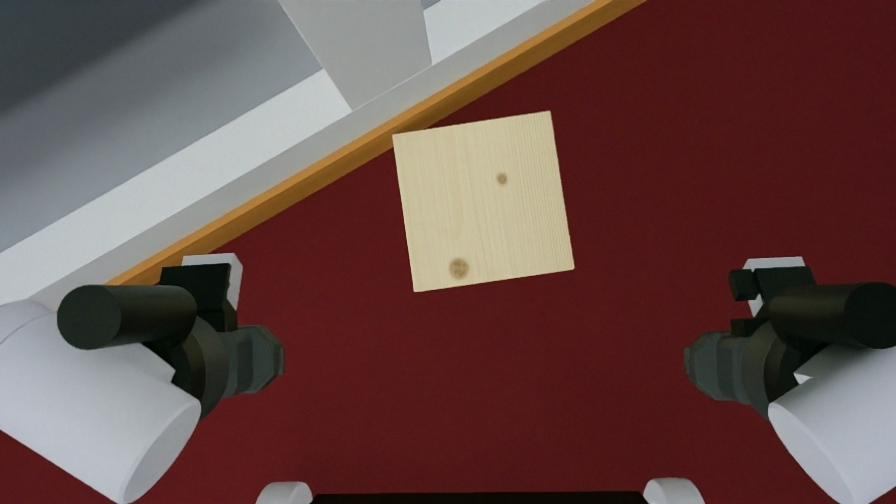

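Scene clock: 436.80 s.
Joint torques (N m): left_arm=[4.51 1.7 0.7 -6.1 0.24 -0.23 -0.21] | right_arm=[5.9 -3.83 -0.82 -5.97 -0.17 0.25 0.02]
External joint torques (N m): left_arm=[-1.17 -1.06 0.4 0.04 -0.03 -0.49 -0.21] | right_arm=[-0.13 -0.69 -0.31 -0.27 -0.12 -0.04 0.02]
Motor temperatures (°C): left_arm=[31 28 31 35 34 32 37] | right_arm=[34 30 31 30 35 36 34]
Wrist force (N): left_arm=[0.5 3.1 -8.2] | right_arm=[-0.2 1.7 -4.5]
Wrist torque (N m): left_arm=[-0.44 0.16 0.07] | right_arm=[-0.32 0.10 -0.07]
Wrist force, peak (N): left_arm=[0.4 2.2 -8.7] | right_arm=[0.1 3.4 -4.9]
move: done
base_odometry: x=-0.428 y=+0.061 heading=+2.737
lidar_m: 0.60 0.57 0.59 0.83 2.47 1.68 1.26 1.22 1.46 2.91 2.09 0.80
base_status: not commanded
joint_positions: torso_squat_rad=+1.020 torso_shift_rad=+0.500 torso_pitch_rad=+1.040 torso_yaw_rad=+0.000 left_shoulder_pitch_rad=-0.296 left_shoulder_roll_rad=+0.524 left_shoulder_yaw_rad=-0.347 left_elbow_rad=-1.790 left_forearm_roll_rad=+0.209 left_wrist_pitch_rad=+1.147 left_hand_roll_rad=-1.009 left_gripper_m=+0.000 right_shoulder_pitch_rad=-0.297 right_shoulder_roll_rad=-0.524 right_shoulder_yaw_rad=+0.347 right_elbow_rad=-1.789 right_forearm_roll_rad=-0.209 right_wrist_pitch_rad=+1.147 right_hand_roll_rad=+1.009 right_gripper_m=+0.000 head_pan_rad=+0.000 head_tilt_rad=+0.750
joint_status: all done
wheel_motors_off: 0
motor_effort: left_wheel=+0(3) right_wheel=-1(3)
chest: x=+0.2145 y=+0.0000 z=+0.7586 quat_wxyz=(+0.868, +0.000, +0.497, +0.000) (m; base frame)
left_hand: x=+0.2429 y=+0.2300 z=+0.1940 quat_wxyz=(+0.702, -0.084, +0.084, -0.702) (m; base frame)
right_hand: x=+0.2429 y=-0.2298 z=+0.1940 quat_wxyz=(+0.702, +0.084, +0.084, +0.702) (m; base frame)
pictures: head_camera
camera_calibration:
head_camera: T_world_to_cam=[[-0.0285948, -0.999502, -0.0133782, 0.0217535], [-0.986519, 0.026061, 0.161556, 0.308592], [-0.161127, 0.0178175, -0.986773, 0.83913], [0, 0, 0, 1]] pos_world=[0.440261, -0.00125082, 0.778467]

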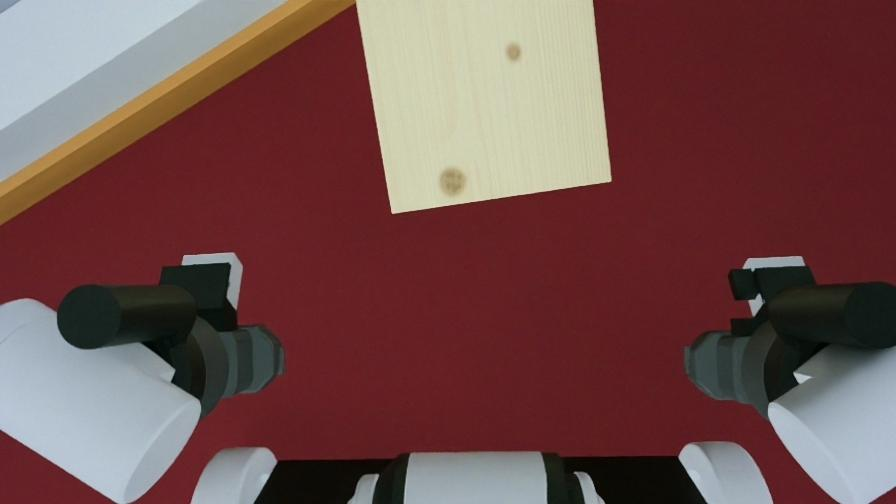

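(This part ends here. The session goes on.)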